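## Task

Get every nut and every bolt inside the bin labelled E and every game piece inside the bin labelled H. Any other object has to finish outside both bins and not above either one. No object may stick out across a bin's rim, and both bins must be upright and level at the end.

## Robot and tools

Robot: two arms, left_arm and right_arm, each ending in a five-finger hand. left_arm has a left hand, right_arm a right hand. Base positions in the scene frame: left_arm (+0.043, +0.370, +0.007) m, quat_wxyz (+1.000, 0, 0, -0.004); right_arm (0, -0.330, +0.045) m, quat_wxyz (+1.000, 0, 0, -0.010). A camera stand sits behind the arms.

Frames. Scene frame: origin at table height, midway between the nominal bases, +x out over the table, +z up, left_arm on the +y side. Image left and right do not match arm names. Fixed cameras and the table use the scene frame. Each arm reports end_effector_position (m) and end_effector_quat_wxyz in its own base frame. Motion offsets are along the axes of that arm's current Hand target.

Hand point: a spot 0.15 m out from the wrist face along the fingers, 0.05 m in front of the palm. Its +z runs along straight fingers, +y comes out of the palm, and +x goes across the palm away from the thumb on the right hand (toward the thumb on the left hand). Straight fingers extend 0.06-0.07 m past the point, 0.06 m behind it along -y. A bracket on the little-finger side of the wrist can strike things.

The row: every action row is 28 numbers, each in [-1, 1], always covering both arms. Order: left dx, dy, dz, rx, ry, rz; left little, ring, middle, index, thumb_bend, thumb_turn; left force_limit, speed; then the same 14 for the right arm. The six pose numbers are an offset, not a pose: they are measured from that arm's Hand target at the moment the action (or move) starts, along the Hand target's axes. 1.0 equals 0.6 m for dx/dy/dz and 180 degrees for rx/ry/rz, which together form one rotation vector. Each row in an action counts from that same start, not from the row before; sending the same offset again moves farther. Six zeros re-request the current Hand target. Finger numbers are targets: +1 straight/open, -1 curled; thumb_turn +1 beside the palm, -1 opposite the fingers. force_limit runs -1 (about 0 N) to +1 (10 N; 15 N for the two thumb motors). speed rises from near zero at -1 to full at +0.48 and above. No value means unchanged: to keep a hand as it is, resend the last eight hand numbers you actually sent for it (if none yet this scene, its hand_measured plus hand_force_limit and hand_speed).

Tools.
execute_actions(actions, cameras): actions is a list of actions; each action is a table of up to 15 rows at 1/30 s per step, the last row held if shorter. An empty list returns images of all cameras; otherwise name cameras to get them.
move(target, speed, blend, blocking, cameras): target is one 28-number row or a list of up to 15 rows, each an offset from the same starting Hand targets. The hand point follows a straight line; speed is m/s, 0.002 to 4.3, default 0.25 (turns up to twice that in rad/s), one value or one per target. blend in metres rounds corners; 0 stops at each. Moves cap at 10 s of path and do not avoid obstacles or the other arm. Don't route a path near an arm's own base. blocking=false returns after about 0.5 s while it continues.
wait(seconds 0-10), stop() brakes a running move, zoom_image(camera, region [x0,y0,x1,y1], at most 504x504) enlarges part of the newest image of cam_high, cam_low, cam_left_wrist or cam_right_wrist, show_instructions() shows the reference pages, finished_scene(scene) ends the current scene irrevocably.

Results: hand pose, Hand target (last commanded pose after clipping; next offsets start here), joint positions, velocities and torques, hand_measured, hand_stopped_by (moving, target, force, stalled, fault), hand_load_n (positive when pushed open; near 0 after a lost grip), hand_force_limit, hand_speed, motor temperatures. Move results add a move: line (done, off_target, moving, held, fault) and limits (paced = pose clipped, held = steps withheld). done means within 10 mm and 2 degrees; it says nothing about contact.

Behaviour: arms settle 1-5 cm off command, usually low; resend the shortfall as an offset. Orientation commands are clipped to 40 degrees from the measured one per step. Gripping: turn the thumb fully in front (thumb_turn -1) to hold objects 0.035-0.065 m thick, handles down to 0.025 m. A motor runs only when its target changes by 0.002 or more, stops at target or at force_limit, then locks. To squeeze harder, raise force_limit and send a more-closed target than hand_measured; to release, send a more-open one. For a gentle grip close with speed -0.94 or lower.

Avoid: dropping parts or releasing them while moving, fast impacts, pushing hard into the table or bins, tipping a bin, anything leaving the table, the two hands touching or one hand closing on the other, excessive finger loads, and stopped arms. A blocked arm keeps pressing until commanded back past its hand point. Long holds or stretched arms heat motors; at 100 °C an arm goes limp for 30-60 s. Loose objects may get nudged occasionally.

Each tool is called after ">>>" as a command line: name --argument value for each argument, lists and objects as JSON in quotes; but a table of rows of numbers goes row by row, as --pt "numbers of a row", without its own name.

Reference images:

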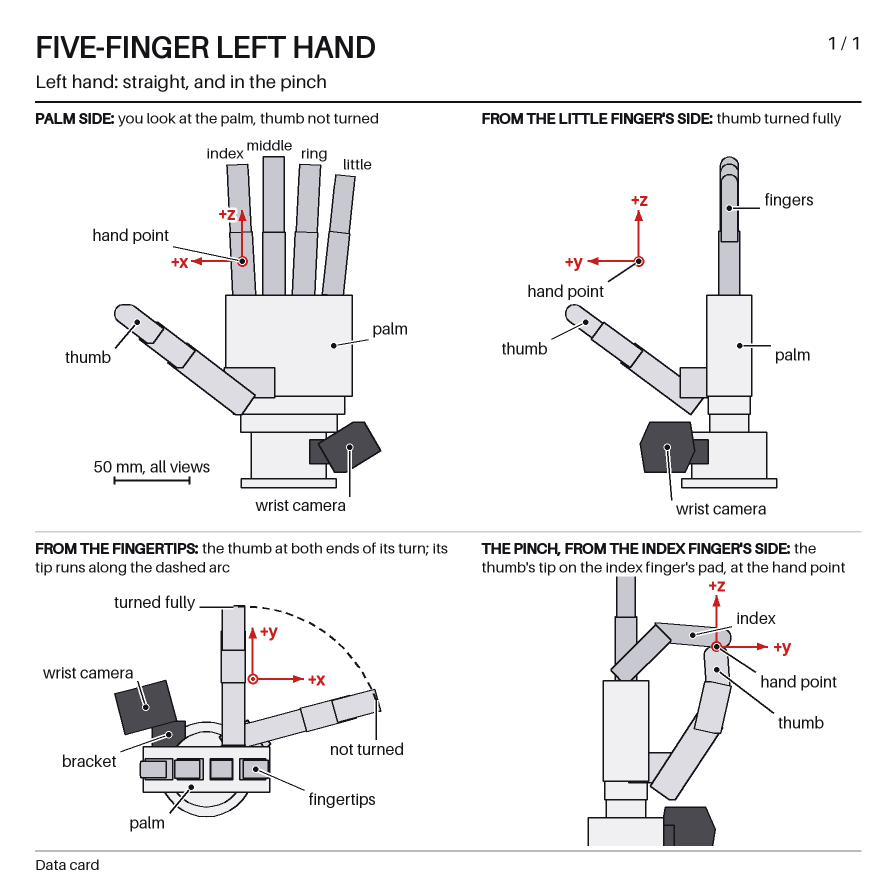

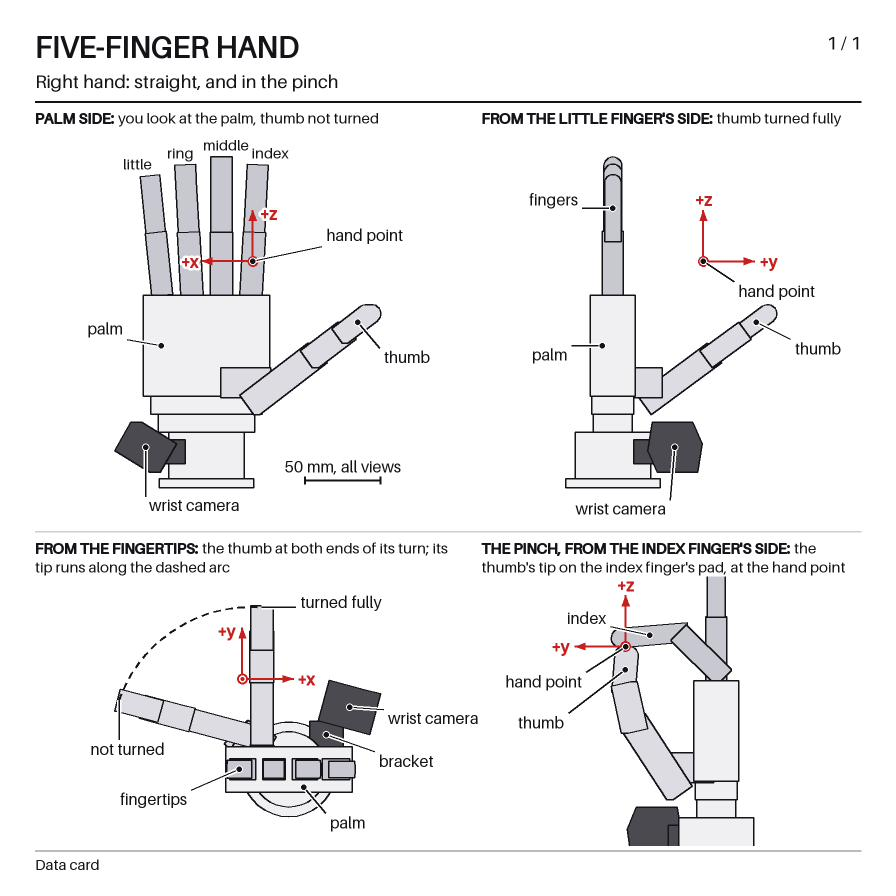

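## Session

>>> execute_actions --actions '[]'

>>> zoom_image --camera "cam_high" --region '[0, 50, 200, 250]'

>>> zoom_image --camera "cam_high" --region '[160, 50, 340, 230]'

>>> zoom_image --camera "cam_high" --region '[160, 220, 340, 400]'

>>> zoom_image --camera "cam_high" --region '[0, 220, 180, 400]'

Scene clock: 0.00 s.
left_arm: end_effector_position=(+0.4370, -0.1048, +0.1362) hand_measured=(+1.000, +1.000, +1.000, +1.000, +1.000, +1.000) hand_load_n=(+0.0, +0.0, +0.0, +0.5, +0.0, +0.0) hand_stopped_by=(target, target, target, target, target, target) hand_force_limit=0.00 hand_speed=-0.80 end_effector_quat_wxyz=(-0.069, +0.979, +0.153, -0.115) | right_arm: end_effector_position=(+0.5482, +0.0780, +0.2701) hand_measured=(+1.000, +1.000, +1.000, +1.000, +1.000, +1.000) hand_load_n=(+0.0, +0.0, +0.0, +0.0, +0.0, +0.5) hand_stopped_by=(target, target, target, target, target, target) hand_force_limit=0.00 hand_speed=-0.80 end_effector_quat_wxyz=(+0.114, +0.822, +0.284, +0.480)
Joint positions: left_arm=[-0.173 1.587 1.331 -1.579 -0.057 -2.062] | right_arm=[0.332 1.243 0.958 -0.266 0.199 -2.014]
Joint velocities: within noise
Joint torques (N m): no reading
Motor temperatures (°C): left_arm=[27 24 25 22 24 23] | right_arm=[28 29 25 25 22 23]
Heat: left arm: hottest waist 27 °C; right arm: hottest shoulder 29 °C.
Hand target: left_arm +0.4454, -0.1063, +0.1473; -0.065, +0.981, +0.154, -0.102 | right_arm +0.5552, +0.0804, +0.2893; +0.114, +0.815, +0.279, +0.495

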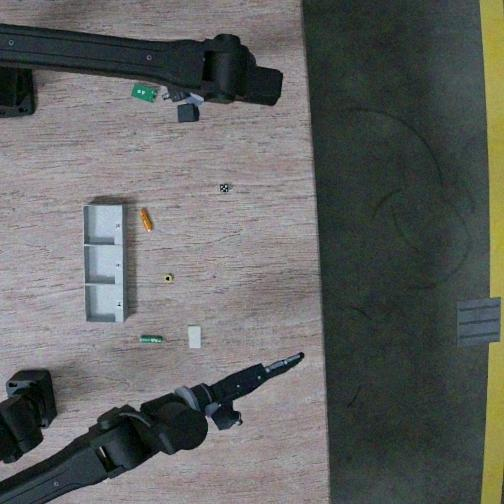

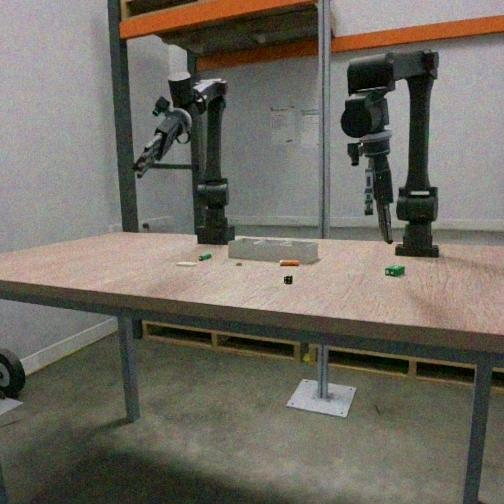

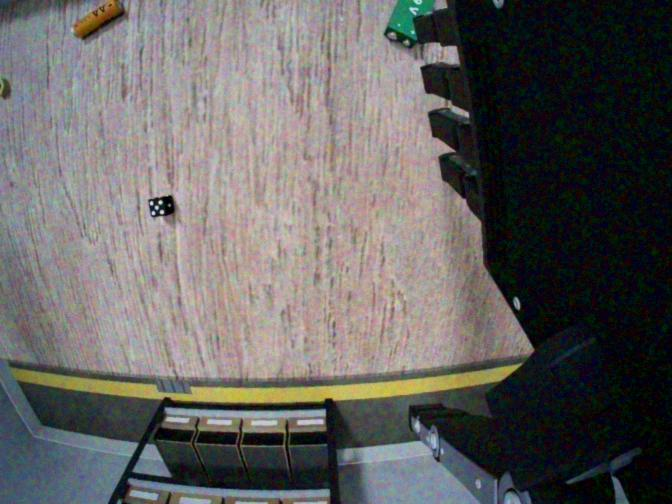

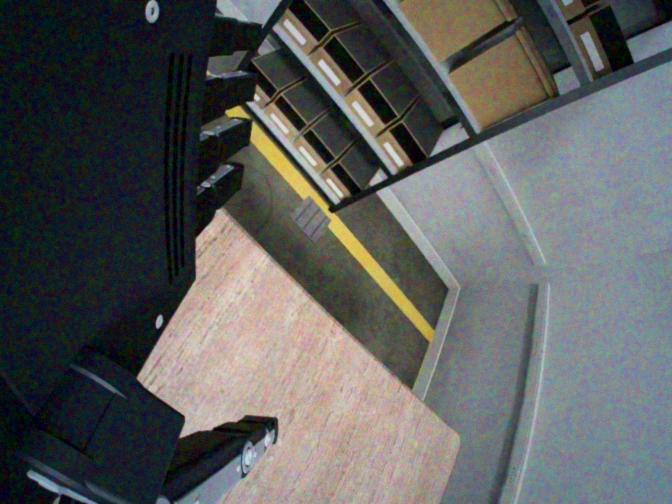

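Scaled by 2.520 from the camera's 504x504 image, which has a finer 720x720 frame.

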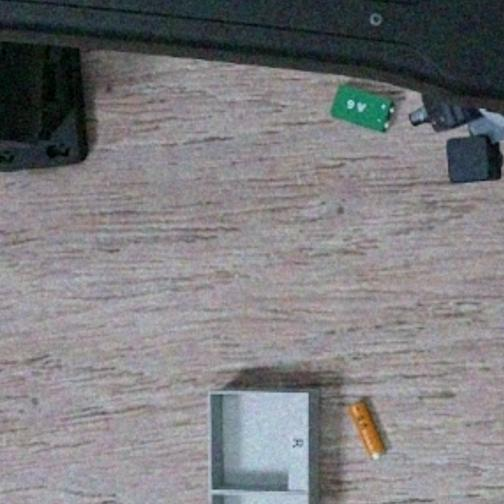

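Scaled by 2.800 from the camera's 504x504 image, which has a finer 720x720 frame.

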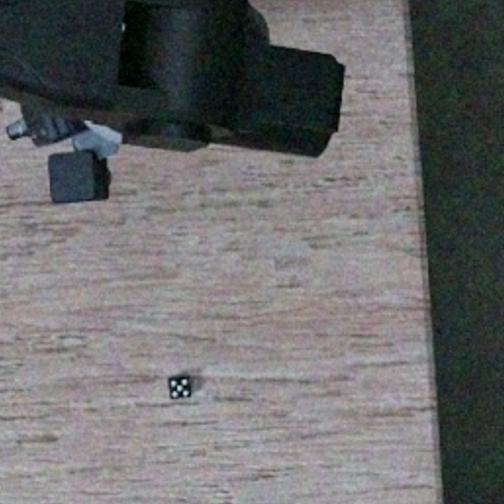

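Scaled by 2.800 from the camera's 504x504 image, which has a finer 720x720 frame.

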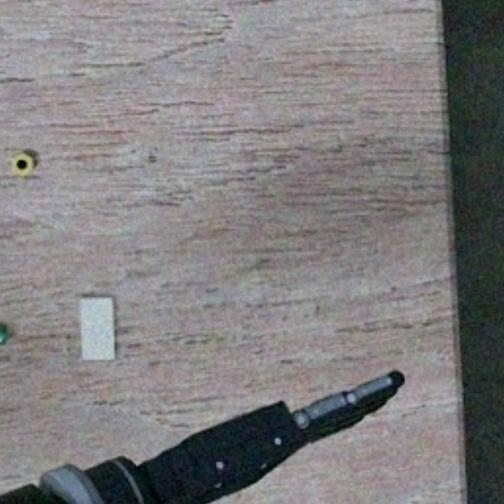

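Scaled by 2.800 from the camera's 504x504 image, which has a finer 720x720 frame.

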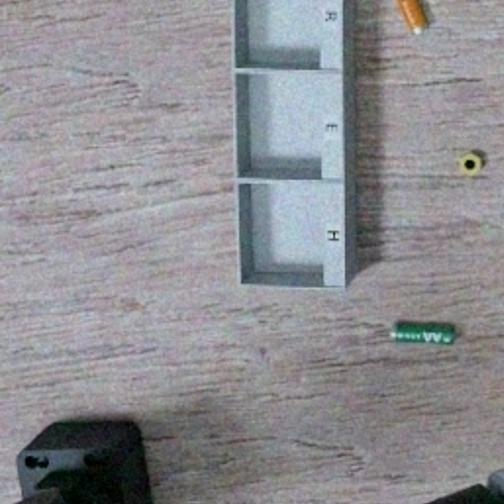

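>>> move --pt "-0.0655 0.1033 -0.1595 0.2462 0.4073 0.5 1 1 0.3 0.3 0.38 -1 -0.3 0 -0.0873 -0.127 -0.0487 -0.0279 0.0229 0.692 1 1 0.3 0.3 0.4 -1 -0.3 0" --pt "-0.0682 0.2655 0.0248 0.2462 0.4073 0.5 1 1 0.3 0.3 0.38 -1 -0.3 0 -0.297 -0.3288 -0.0318 -0.0279 0.0229 0.692 1 1 0.3 0.3 0.4 -1 -0.3 0" --speed '[0.35,0.2]' --blend '[0.03,0]' --cameras '["all"]'

Scene clock: 34.87 s.
left_arm: end_effector_position=(+0.4452, -0.2629, +0.1055) hand_measured=(+1.000, +1.000, +0.300, +0.300, +0.380, -1.000) hand_load_n=(+0.5, +0.0, -0.5, +0.0, +0.0, +0.0) hand_stopped_by=(target, target, target, target, target, target) hand_force_limit=-0.30 hand_speed=0.00 end_effector_quat_wxyz=(-0.354, +0.588, -0.633, +0.358) | right_arm: end_effector_position=(+0.4066, +0.1351, +0.0735) hand_measured=(+1.000, +1.000, +0.300, +0.300, +0.400, -1.000) hand_load_n=(+0.0, +0.0, +0.0, +0.0, +0.0, +0.0) hand_stopped_by=(target, target, target, target, target, target) hand_force_limit=-0.30 hand_speed=0.00 end_effector_quat_wxyz=(-0.357, +0.612, -0.604, +0.365)
Joint positions: left_arm=[-0.636 1.359 0.749 0.011 -0.507 -0.29] | right_arm=[0.382 1.152 0.45 0.17 0.338 0.175]
Joint torques (N m): left_arm=[-0.15 -8.18 8.14 2.24 -0.35 -0.07] | right_arm=[2.43 -4.13 8.87 2.47 0.33 0.11]
Heat: left arm: hottest elbow 29 °C; right arm: hottest shoulder 29 °C.
Hand target: left_arm +0.4500, -0.2681, +0.1149; -0.355, +0.590, -0.622, +0.374 | right_arm +0.4080, +0.1392, +0.0750; -0.365, +0.606, -0.606, +0.364
Off the commanded pose: left_arm 0.012 m, 2 deg | right_arm 0.005 m, 1 deg.
move: off_target (left_arm)

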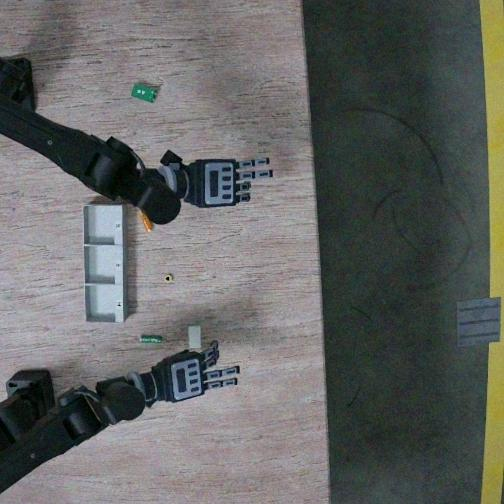

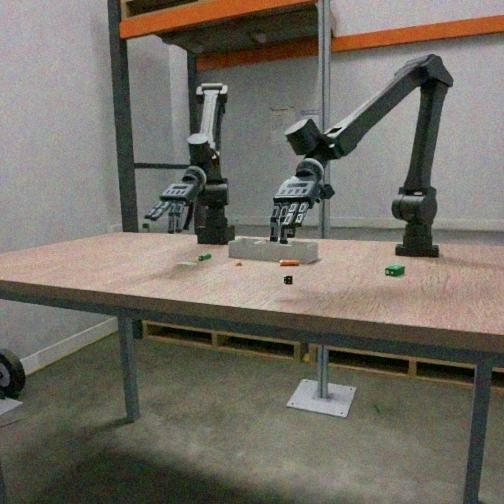

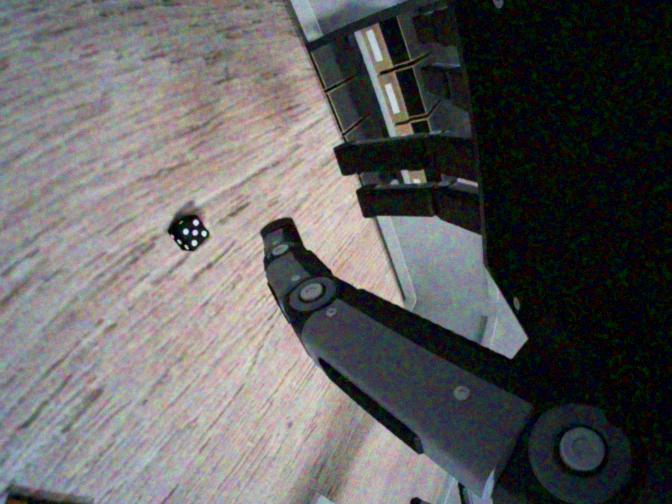

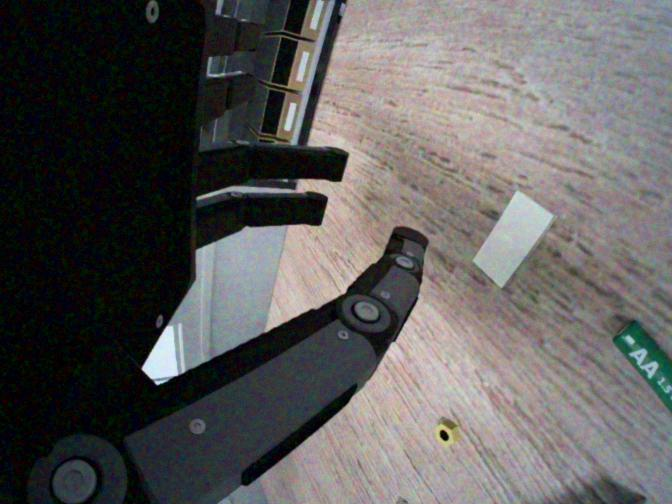

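>>> execute_actions --actions '[]' --cameras '["cam_high","cam_left_wrist","cam_right_wrist"]'

Scene clock: 56.30 s.
left_arm: end_effector_position=(+0.4452, -0.2630, +0.1055) hand_measured=(+1.000, +1.000, +0.300, +0.300, +0.380, -1.000) hand_load_n=(+0.0, +0.0, +0.0, +0.0, +0.0, +0.0) hand_stopped_by=(target, target, target, target, target, target) hand_force_limit=-0.30 hand_speed=0.00 end_effector_quat_wxyz=(-0.354, +0.588, -0.633, +0.359) | right_arm: end_effector_position=(+0.4066, +0.1352, +0.0735) hand_measured=(+1.000, +1.000, +0.300, +0.300, +0.400, -1.000) hand_load_n=(+0.0, +0.0, +0.0, -0.5, +0.0, +0.0) hand_stopped_by=(target, target, target, target, target, target) hand_force_limit=-0.30 hand_speed=0.00 end_effector_quat_wxyz=(-0.357, +0.612, -0.604, +0.365)
Joint positions: left_arm=[-0.636 1.359 0.749 0.011 -0.507 -0.29] | right_arm=[0.382 1.152 0.45 0.17 0.338 0.176]
Joint velocities: within noise
Joint torques (N m): left_arm=[-0.03 -8.12 8.17 2.26 -0.35 -0.02] | right_arm=[2.37 -4.13 8.88 2.44 0.33 0.1]
Motor temperatures (°C): left_arm=[27 25 29 23 24 23] | right_arm=[28 29 29 25 23 23]
Heat: left arm: hottest elbow 29 °C; right arm: hottest shoulder 29 °C.
Hand target: left_arm +0.4500, -0.2681, +0.1149; -0.355, +0.590, -0.622, +0.374 | right_arm +0.4080, +0.1392, +0.0750; -0.365, +0.606, -0.606, +0.364
Off the commanded pose: left_arm 0.012 m, 2 deg | right_arm 0.004 m, 1 deg.
Images, in order (width x height): cam_high 504x504, cam_left_wrist 672x504, cam_right_wrist 672x504.

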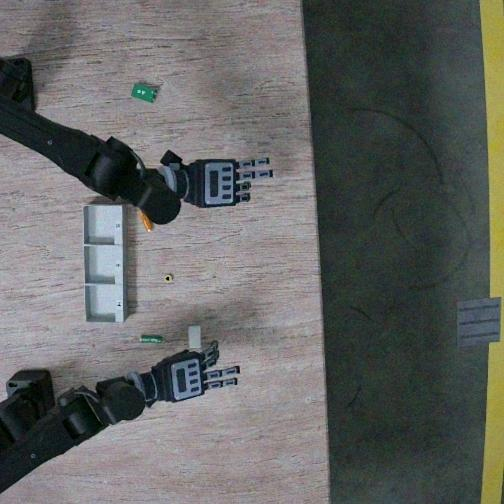

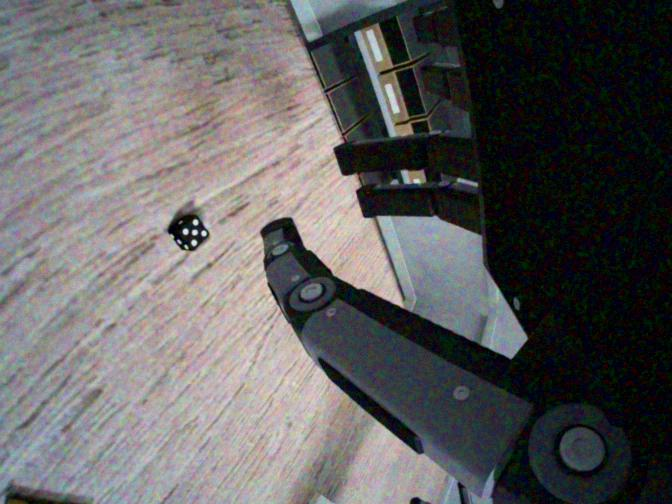

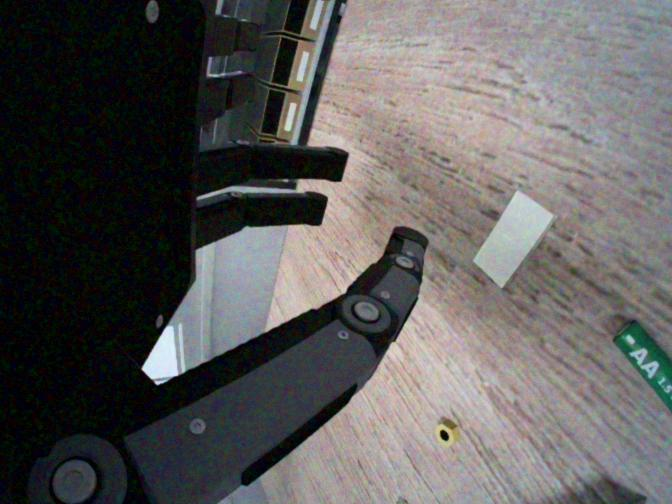

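>>> move --target '[0.015,0.098,0.0465,0,0,0,1,1,0.3,0.3,0.38,-1,-0.3,0,-0.0017,0.0935,0.0195,0,0,0,1,1,0.3,0.3,0.4,-1,-0.3,0]' --speed 0.08 --cameras '["cam_left_wrist","cam_right_wrist"]'

Scene clock: 79.13 s.
left_arm: end_effector_position=(+0.4441, -0.2705, +0.0450) hand_measured=(+1.000, +1.000, +0.300, +0.300, +0.380, -1.000) hand_load_n=(-0.5, +0.0, +0.0, +0.0, +0.0, +0.0) hand_stopped_by=(target, target, target, target, target, target) hand_force_limit=-0.30 hand_speed=0.00 end_effector_quat_wxyz=(-0.355, +0.589, -0.630, +0.361) | right_arm: end_effector_position=(+0.3941, +0.1363, +0.0217) hand_measured=(+1.000, +1.000, +0.300, +0.300, +0.400, -1.000) hand_load_n=(+0.0, +0.0, +0.0, +0.0, +0.0, +0.0) hand_stopped_by=(target, target, target, target, target, target) hand_force_limit=-0.30 hand_speed=0.00 end_effector_quat_wxyz=(-0.359, +0.609, -0.604, +0.367)
Joint positions: left_arm=[-0.655 1.501 0.683 0.22 -0.527 -0.304] | right_arm=[0.405 1.297 0.354 0.414 0.361 0.19]
Joint torques (N m): left_arm=[-0.44 -8.41 6.86 2.26 -0.35 -0.03] | right_arm=[2.61 -4.19 6.76 2.47 0.34 0.1]
Heat: left arm: hottest elbow 30 °C; right arm: hottest shoulder 29 °C.
Hand target: left_arm +0.4467, -0.2770, +0.0501; -0.355, +0.590, -0.622, +0.374 | right_arm +0.3921, +0.1402, +0.0199; -0.365, +0.606, -0.606, +0.364
Off the commanded pose: left_arm 0.008 m, 2 deg | right_arm 0.005 m, 1 deg.
move: done
Images, in order (width x height): cam_left_wrist 672x504, cam_right_wrist 672x504.

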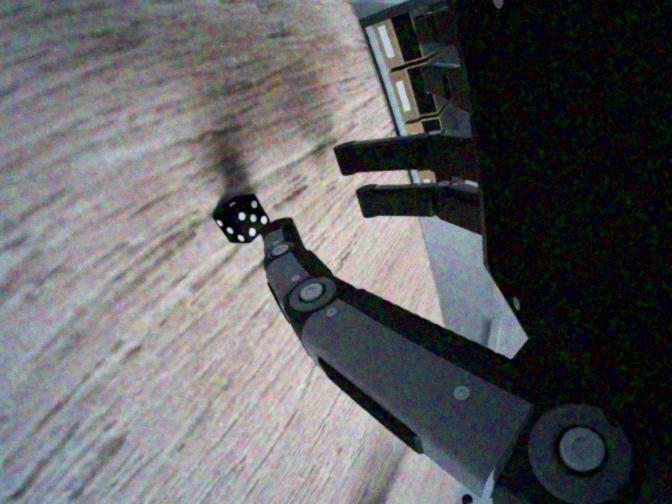

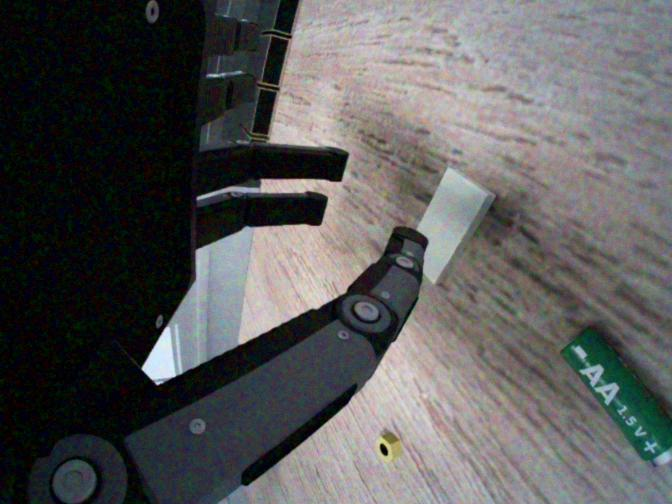

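>>> zoom_image --camera "cam_right_wrist" --region '[360, 140, 560, 310]'

>>> zoom_image --camera "cam_left_wrist" --region '[170, 150, 330, 290]'

Scaled by 2.520 from the camera's 672x504 image, which has a finer 960x720 frame.

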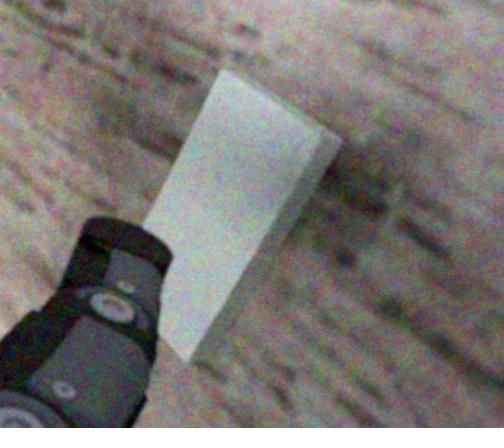

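Scaled by 3.150 from the camera's 672x504 image, which has a finer 960x720 frame.

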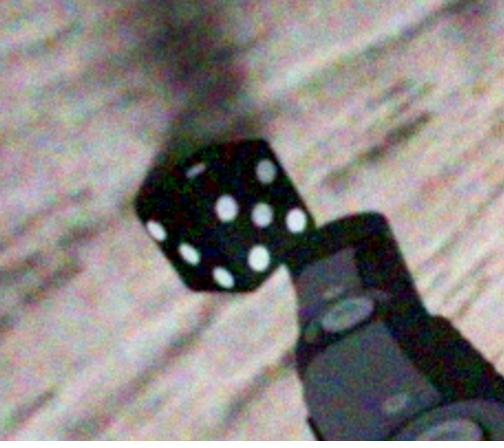

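>>> move --target '[0,0.0486,0.0258,0,0,0,1,1,0.3,0.3,0.38,-1,-0.3,0,0,0.069,0.0367,0,0,0,1,1,0.3,0.3,0.4,-1,-0.3,0]' --speed 0.06 --cameras '["cam_low","cam_left_wrist","cam_right_wrist"]'

>>> zoom_image --camera "cam_low" --region '[100, 150, 400, 400]'

Scene clock: 102.43 s.
left_arm: end_effector_position=(+0.4451, -0.2712, +0.0142) hand_measured=(+1.000, +1.000, +0.300, +0.300, +0.380, -1.000) hand_load_n=(+0.0, +0.0, +0.0, +0.0, +0.0, +0.0) hand_stopped_by=(target, target, target, target, target, target) hand_force_limit=-0.30 hand_speed=0.00 end_effector_quat_wxyz=(-0.356, +0.589, -0.628, +0.363) | right_arm: end_effector_position=(+0.3963, +0.1371, -0.0239) hand_measured=(+1.000, +1.000, +0.300, +0.300, +0.400, -1.000) hand_load_n=(+0.0, +0.0, +0.0, +0.0, +0.0, +0.0) hand_stopped_by=(target, target, target, target, target, target) hand_force_limit=-0.30 hand_speed=0.00 end_effector_quat_wxyz=(-0.361, +0.607, -0.604, +0.368)
Joint positions: left_arm=[-0.655 1.585 0.659 0.334 -0.527 -0.305] | right_arm=[0.405 1.516 0.326 0.666 0.362 0.19]
Joint torques (N m): left_arm=[-0.38 -8.59 6.05 2.33 -0.35 -0.01] | right_arm=[2.55 -5.25 4.57 2.47 0.3 0.1]
Heat: left arm: hottest elbow 30 °C; right arm: hottest shoulder 29 °C.
Hand target: left_arm +0.4466, -0.2770, +0.0169; -0.355, +0.590, -0.622, +0.374 | right_arm +0.3923, +0.1401, -0.0269; -0.365, +0.606, -0.606, +0.364
Off the commanded pose: left_arm 0.007 m, 1 deg | right_arm 0.006 m, 1 deg.
move: done
Images, in order (width x height): cam_low 504x504, cam_left_wrist 672x504, cam_right_wrist 672x504.

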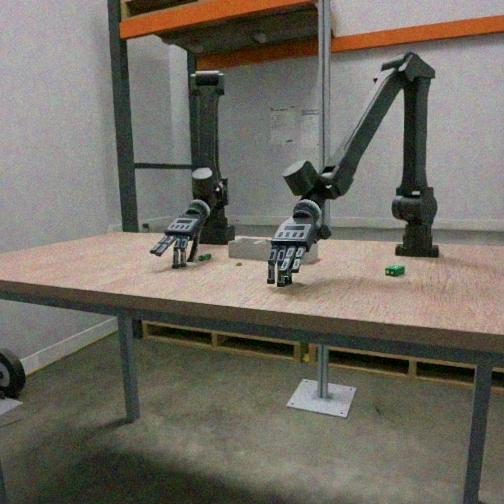

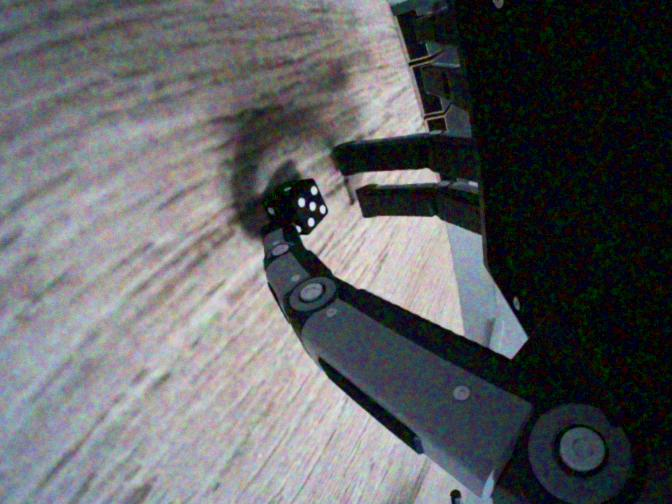

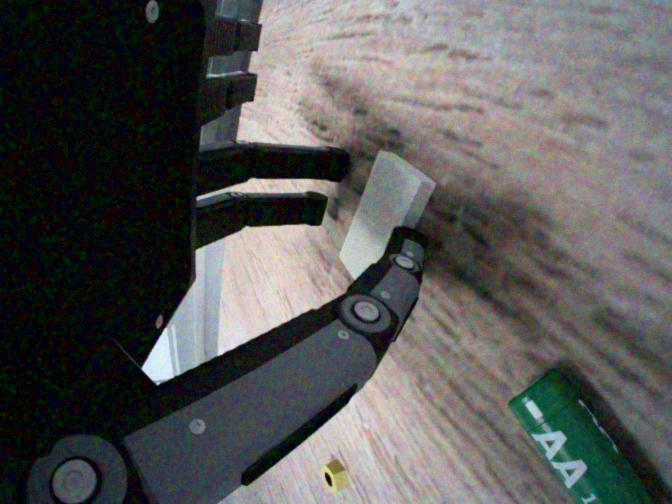

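Scaled by 1.680 from the camera's 504x504 image, which has a finer 720x720 frame.

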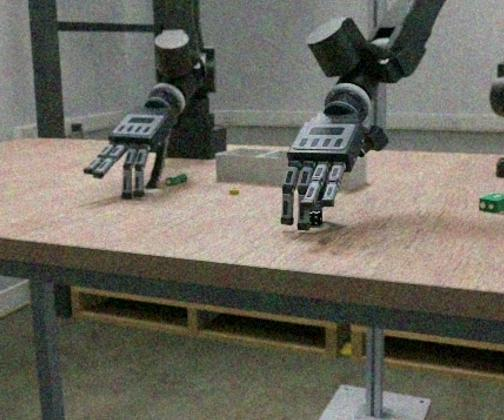

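>>> zoom_image --camera "cam_low" --region '[250, 240, 320, 300]'

>>> zoom_image --camera "cam_low" --region '[145, 220, 225, 290]'

>>> zoom_image --camera "cam_right_wrist" --region '[300, 120, 480, 300]'

>>> zoom_image --camera "cam_left_wrist" --region '[220, 130, 400, 290]'

Scaled by 7.200 from the camera's 504x504 image, which has a finer 720x720 frame.

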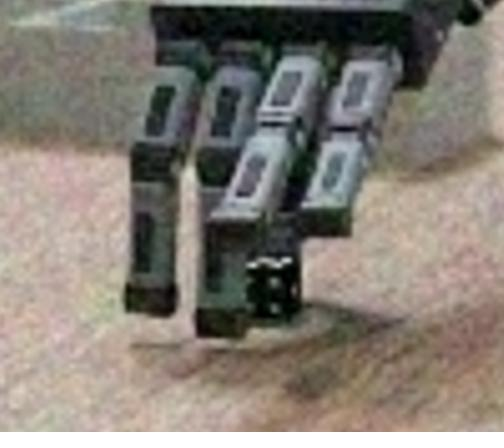

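Scaled by 6.300 from the camera's 504x504 image, which has a finer 720x720 frame.

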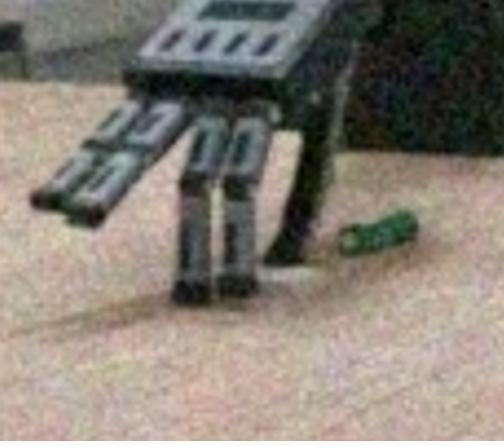

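Scaled by 2.800 from the camera's 672x504 image, which has a finer 960x720 frame.

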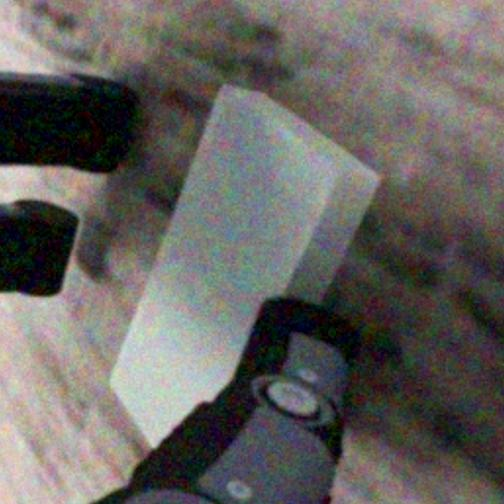

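Scaled by 2.800 from the camera's 672x504 image, which has a finer 960x720 frame.

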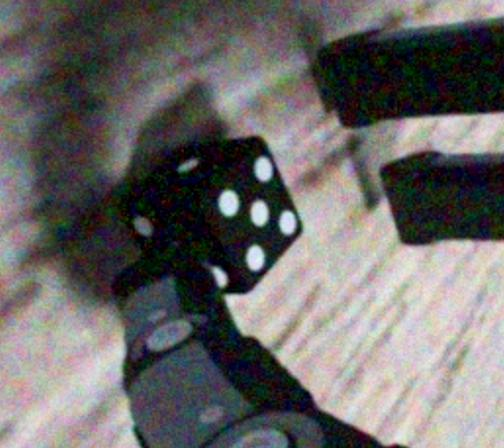

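>>> move --target '[0,0.0044,0.0023,0,0,0,1,1,0.3,0.3,0.38,-1,-0.3,0,0,0.0066,0.0035,0,0,0,1,1,0.3,0.3,0.4,-1,-0.3,0]' --speed 0.06 --cameras '["cam_low"]'

>>> zoom_image --camera "cam_low" --region '[145, 220, 225, 290]'

Scene clock: 119.77 s.
left_arm: end_effector_position=(+0.4460, -0.2719, +0.0133) hand_measured=(+1.000, +1.000, +0.300, +0.300, +0.380, -1.000) hand_load_n=(+0.0, +0.0, +0.0, +0.0, +0.0, +0.0) hand_stopped_by=(target, target, target, target, target, target) hand_force_limit=-0.30 hand_speed=0.00 end_effector_quat_wxyz=(-0.356, +0.588, -0.627, +0.365) | right_arm: end_effector_position=(+0.3982, +0.1379, -0.0253) hand_measured=(+1.000, +1.000, +0.300, +0.300, +0.400, -1.000) hand_load_n=(+0.0, +0.0, +0.0, +0.0, +0.0, +0.0) hand_stopped_by=(target, target, target, target, target, target) hand_force_limit=-0.30 hand_speed=0.00 end_effector_quat_wxyz=(-0.365, +0.605, -0.604, +0.369)
Joint positions: left_arm=[-0.655 1.591 0.659 0.344 -0.527 -0.305] | right_arm=[0.405 1.534 0.326 0.693 0.362 0.19]
Joint torques (N m): left_arm=[-0.44 -8.53 5.85 2.36 -0.35 -0.02] | right_arm=[2.61 -4.95 4.3 2.39 0.3 0.09]
Heat: left arm: hottest elbow 29 °C; right arm: hottest shoulder 29 °C.
Hand target: left_arm +0.4466, -0.2770, +0.0141; -0.355, +0.590, -0.622, +0.374 | right_arm +0.3922, +0.1402, -0.0314; -0.365, +0.606, -0.606, +0.364
Off the commanded pose: left_arm 0.005 m, 1 deg | right_arm 0.009 m, 1 deg.
move: done
Images, in order (width x height): cam_low 504x504.

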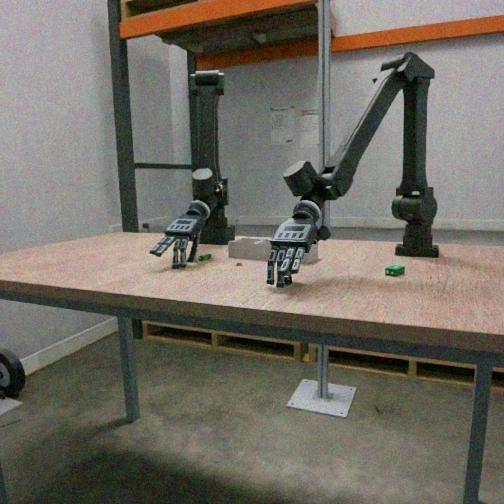

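Scaled by 6.300 from the camera's 504x504 image, which has a finer 720x720 frame.

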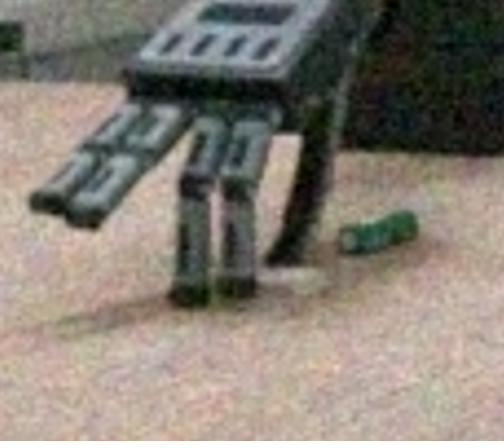

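>>> execute_actions --actions '[]' --cameras '["cam_left_wrist","cam_right_wrist"]'

>>> zoom_image --camera "cam_right_wrist" --region '[300, 120, 480, 300]'

>>> zoom_image --camera "cam_left_wrist" --region '[220, 130, 400, 290]'

Scene clock: 125.47 s.
left_arm: end_effector_position=(+0.4461, -0.2720, +0.0134) hand_measured=(+1.000, +1.000, +0.300, +0.300, +0.380, -1.000) hand_load_n=(+0.0, +0.0, +0.0, +0.0, +0.0, +0.0) hand_stopped_by=(target, target, target, target, target, target) hand_force_limit=-0.30 hand_speed=0.00 end_effector_quat_wxyz=(-0.356, +0.588, -0.627, +0.365) | right_arm: end_effector_position=(+0.3982, +0.1379, -0.0253) hand_measured=(+1.000, +1.000, +0.300, +0.300, +0.400, -1.000) hand_load_n=(+0.0, +0.0, -0.5, +0.0, +0.0, +0.0) hand_stopped_by=(target, target, target, target, target, target) hand_force_limit=-0.30 hand_speed=0.00 end_effector_quat_wxyz=(-0.365, +0.605, -0.604, +0.369)
Joint positions: left_arm=[-0.655 1.591 0.659 0.344 -0.527 -0.305] | right_arm=[0.405 1.534 0.326 0.693 0.362 0.19]
Joint velocities: within noise
Joint torques (N m): left_arm=[-0.44 -8.35 5.83 2.3 -0.34 -0.02] | right_arm=[2.67 -4.95 4.3 2.36 0.29 0.1]
Motor temperatures (°C): left_arm=[27 25 29 23 25 23] | right_arm=[28 29 27 25 22 23]
Heat: left arm: hottest elbow 29 °C; right arm: hottest shoulder 29 °C.
Hand target: left_arm +0.4466, -0.2770, +0.0141; -0.355, +0.590, -0.622, +0.374 | right_arm +0.3922, +0.1402, -0.0314; -0.365, +0.606, -0.606, +0.364
Off the commanded pose: left_arm 0.005 m, 1 deg | right_arm 0.009 m, 1 deg.
Images, in order (width x height): cam_left_wrist 672x504, cam_right_wrist 672x504.

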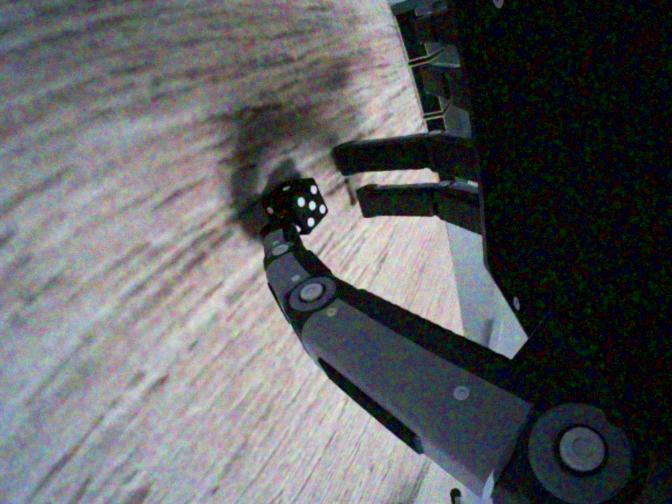

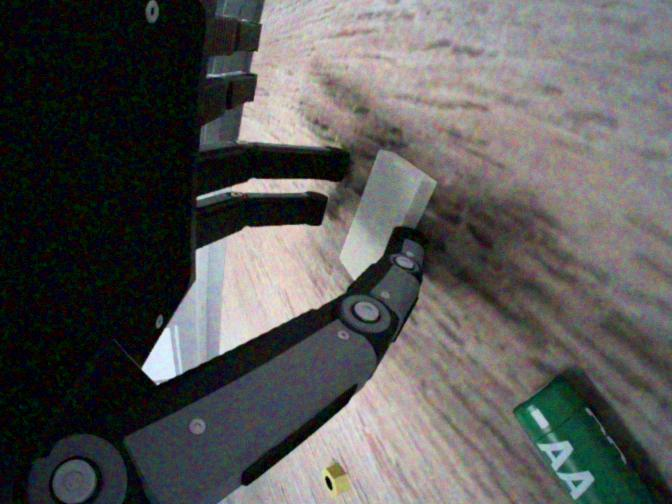

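Scaled by 2.800 from the camera's 672x504 image, which has a finer 960x720 frame.

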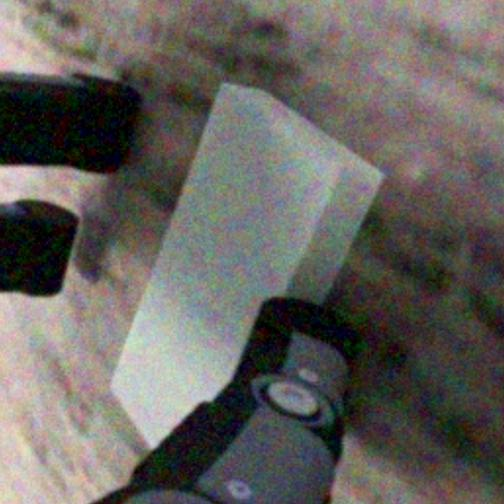

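Scaled by 2.800 from the camera's 672x504 image, which has a finer 960x720 frame.

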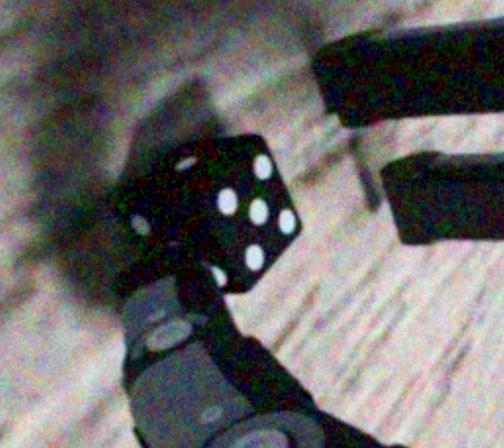

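>>> execute_actions --actions '[[[0,0,0,0,0,0,1,1,-0.5,-0.45,0.38,-1,-0.2,-0.92,0,0,0,0,0,0,1,1,-0.5,-0.45,0.4,-1,-0.2,-0.92]]]'

>>> wait --seconds 3 --cameras '["cam_low","cam_left_wrist","cam_right_wrist"]'

Scene clock: 134.13 s.
left_arm: end_effector_position=(+0.4462, -0.2719, +0.0136) hand_measured=(+1.000, +1.000, -0.124, -0.450, +0.382, -1.000) hand_load_n=(+0.0, +0.0, +5.5, +0.0, +4.0, +1.0) hand_stopped_by=(target, target, force, moving, target, target) hand_force_limit=-0.20 hand_speed=-0.92 end_effector_quat_wxyz=(-0.356, +0.589, -0.627, +0.366) | right_arm: end_effector_position=(+0.3998, +0.1387, -0.0232) hand_measured=(+1.000, +1.000, -0.026, -0.088, +0.402, -1.000) hand_load_n=(+0.0, -0.5, +3.5, +4.0, +6.0, -2.0) hand_stopped_by=(target, target, force, force, target, target) hand_force_limit=-0.20 hand_speed=-0.92 end_effector_quat_wxyz=(-0.369, +0.601, -0.604, +0.370)
Joint positions: left_arm=[-0.655 1.591 0.659 0.345 -0.528 -0.305] | right_arm=[0.405 1.534 0.326 0.702 0.363 0.194]
Joint torques (N m): left_arm=[-0.44 -8.35 5.83 2.26 -0.33 -0.02] | right_arm=[2.61 -4.89 4.31 1.98 0.25 0.06]
Heat: left arm: hottest elbow 29 °C; right arm: hottest shoulder 29 °C.
Hand target: left_arm +0.4466, -0.2769, +0.0140; -0.355, +0.590, -0.622, +0.374 | right_arm +0.3922, +0.1402, -0.0314; -0.365, +0.606, -0.606, +0.364
Off the commanded pose: left_arm 0.005 m, 1 deg | right_arm 0.011 m, 1 deg.
not at rest: the robot was still moving 3 seconds after this call's last action.
Step readings (end_effector_position of left_arm | right_arm):
0: (+0.4461, -0.2720, +0.0134) | (+0.3982, +0.1379, -0.0253)
1: (+0.4461, -0.2720, +0.0134) | (+0.3982, +0.1379, -0.0253)
2: (+0.4461, -0.2720, +0.0134) | (+0.3982, +0.1379, -0.0253)
4: (+0.4461, -0.2720, +0.0134) | (+0.3984, +0.1380, -0.0251)
8: (+0.4461, -0.2720, +0.0134) | (+0.3987, +0.1382, -0.0246)
15: (+0.4461, -0.2719, +0.0134) | (+0.3992, +0.1383, -0.0241)

Scene clock: 137.13 s.
left_arm: end_effector_position=(+0.4462, -0.2719, +0.0136) hand_measured=(+1.000, +1.000, -0.124, -0.450, +0.382, -1.000) hand_load_n=(+0.0, +0.0, +5.0, +0.0, +4.0, +1.0) hand_stopped_by=(target, target, force, target, target, target) hand_force_limit=-0.20 hand_speed=-0.92 end_effector_quat_wxyz=(-0.356, +0.589, -0.627, +0.366) | right_arm: end_effector_position=(+0.3998, +0.1387, -0.0232) hand_measured=(+1.000, +1.000, -0.026, -0.088, +0.402, -1.000) hand_load_n=(+0.0, +0.0, +3.5, +4.0, +6.0, -2.0) hand_stopped_by=(target, target, force, force, target, target) hand_force_limit=-0.20 hand_speed=-0.92 end_effector_quat_wxyz=(-0.369, +0.601, -0.604, +0.370)
Joint positions: left_arm=[-0.655 1.591 0.659 0.345 -0.528 -0.305] | right_arm=[0.405 1.534 0.326 0.702 0.363 0.194]
Joint torques (N m): left_arm=[-0.5 -8.47 5.83 2.24 -0.32 -0.01] | right_arm=[2.49 -5.07 4.3 1.96 0.25 0.06]
Heat: left arm: hottest elbow 29 °C; right arm: hottest shoulder 29 °C.
Hand target: left_arm +0.4466, -0.2769, +0.0140; -0.355, +0.590, -0.622, +0.374 | right_arm +0.3922, +0.1402, -0.0314; -0.365, +0.606, -0.606, +0.364
Off the commanded pose: left_arm 0.005 m, 1 deg | right_arm 0.011 m, 1 deg.
wait: 3.00 s; at rest by 0.17 s
Images, in order (width x height): cam_low 504x504, cam_left_wrist 672x504, cam_right_wrist 672x504.

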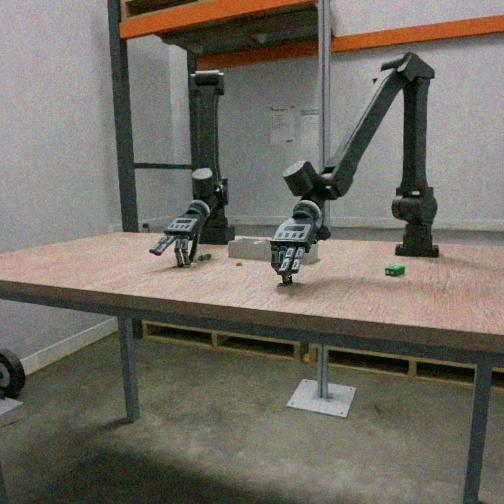

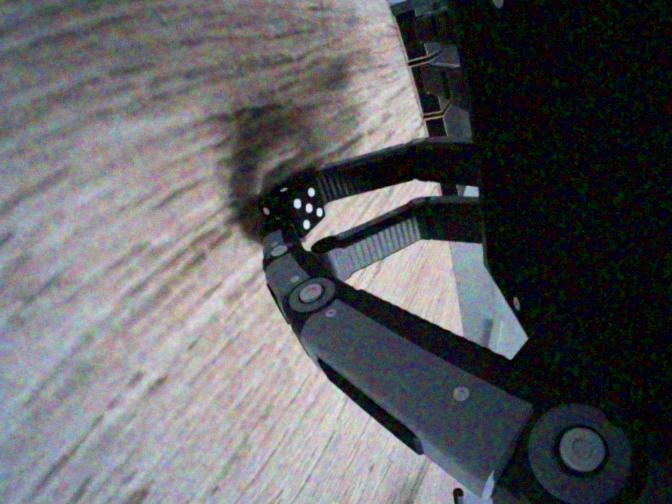

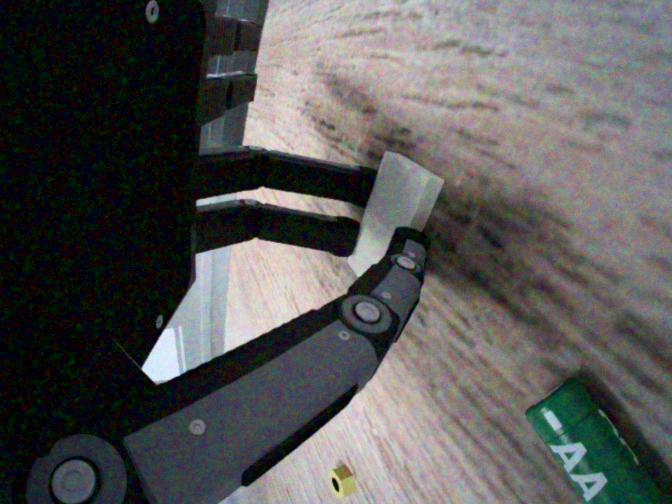

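>>> zoom_image --camera "cam_right_wrist" --region '[300, 120, 480, 300]'

>>> zoom_image --camera "cam_low" --region '[145, 220, 225, 290]'

>>> zoom_image --camera "cam_low" --region '[250, 240, 320, 300]'

Scaled by 2.800 from the camera's 672x504 image, which has a finer 960x720 frame.

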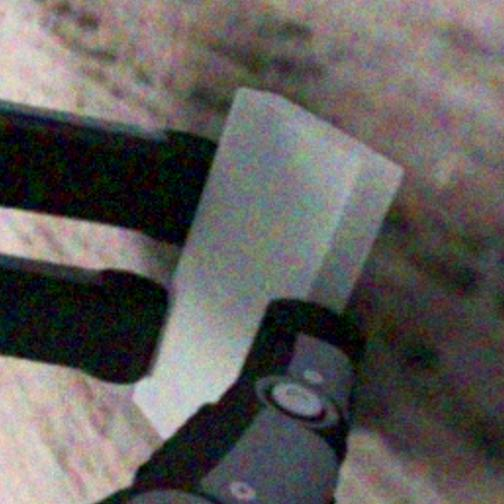

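Scaled by 6.300 from the camera's 504x504 image, which has a finer 720x720 frame.

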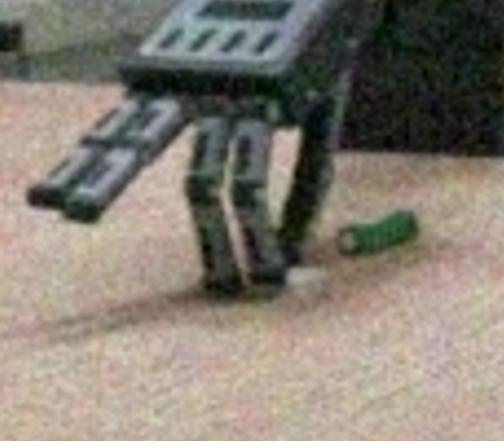

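Scaled by 7.200 from the camera's 504x504 image, which has a finer 720x720 frame.

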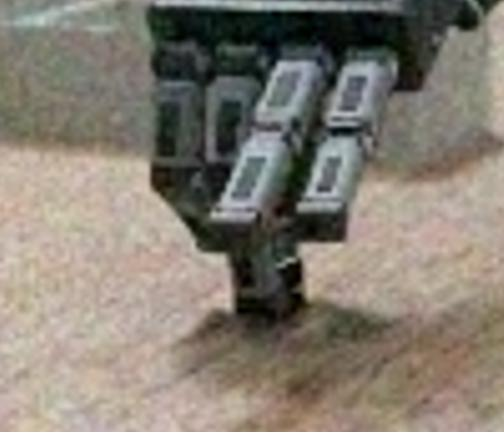

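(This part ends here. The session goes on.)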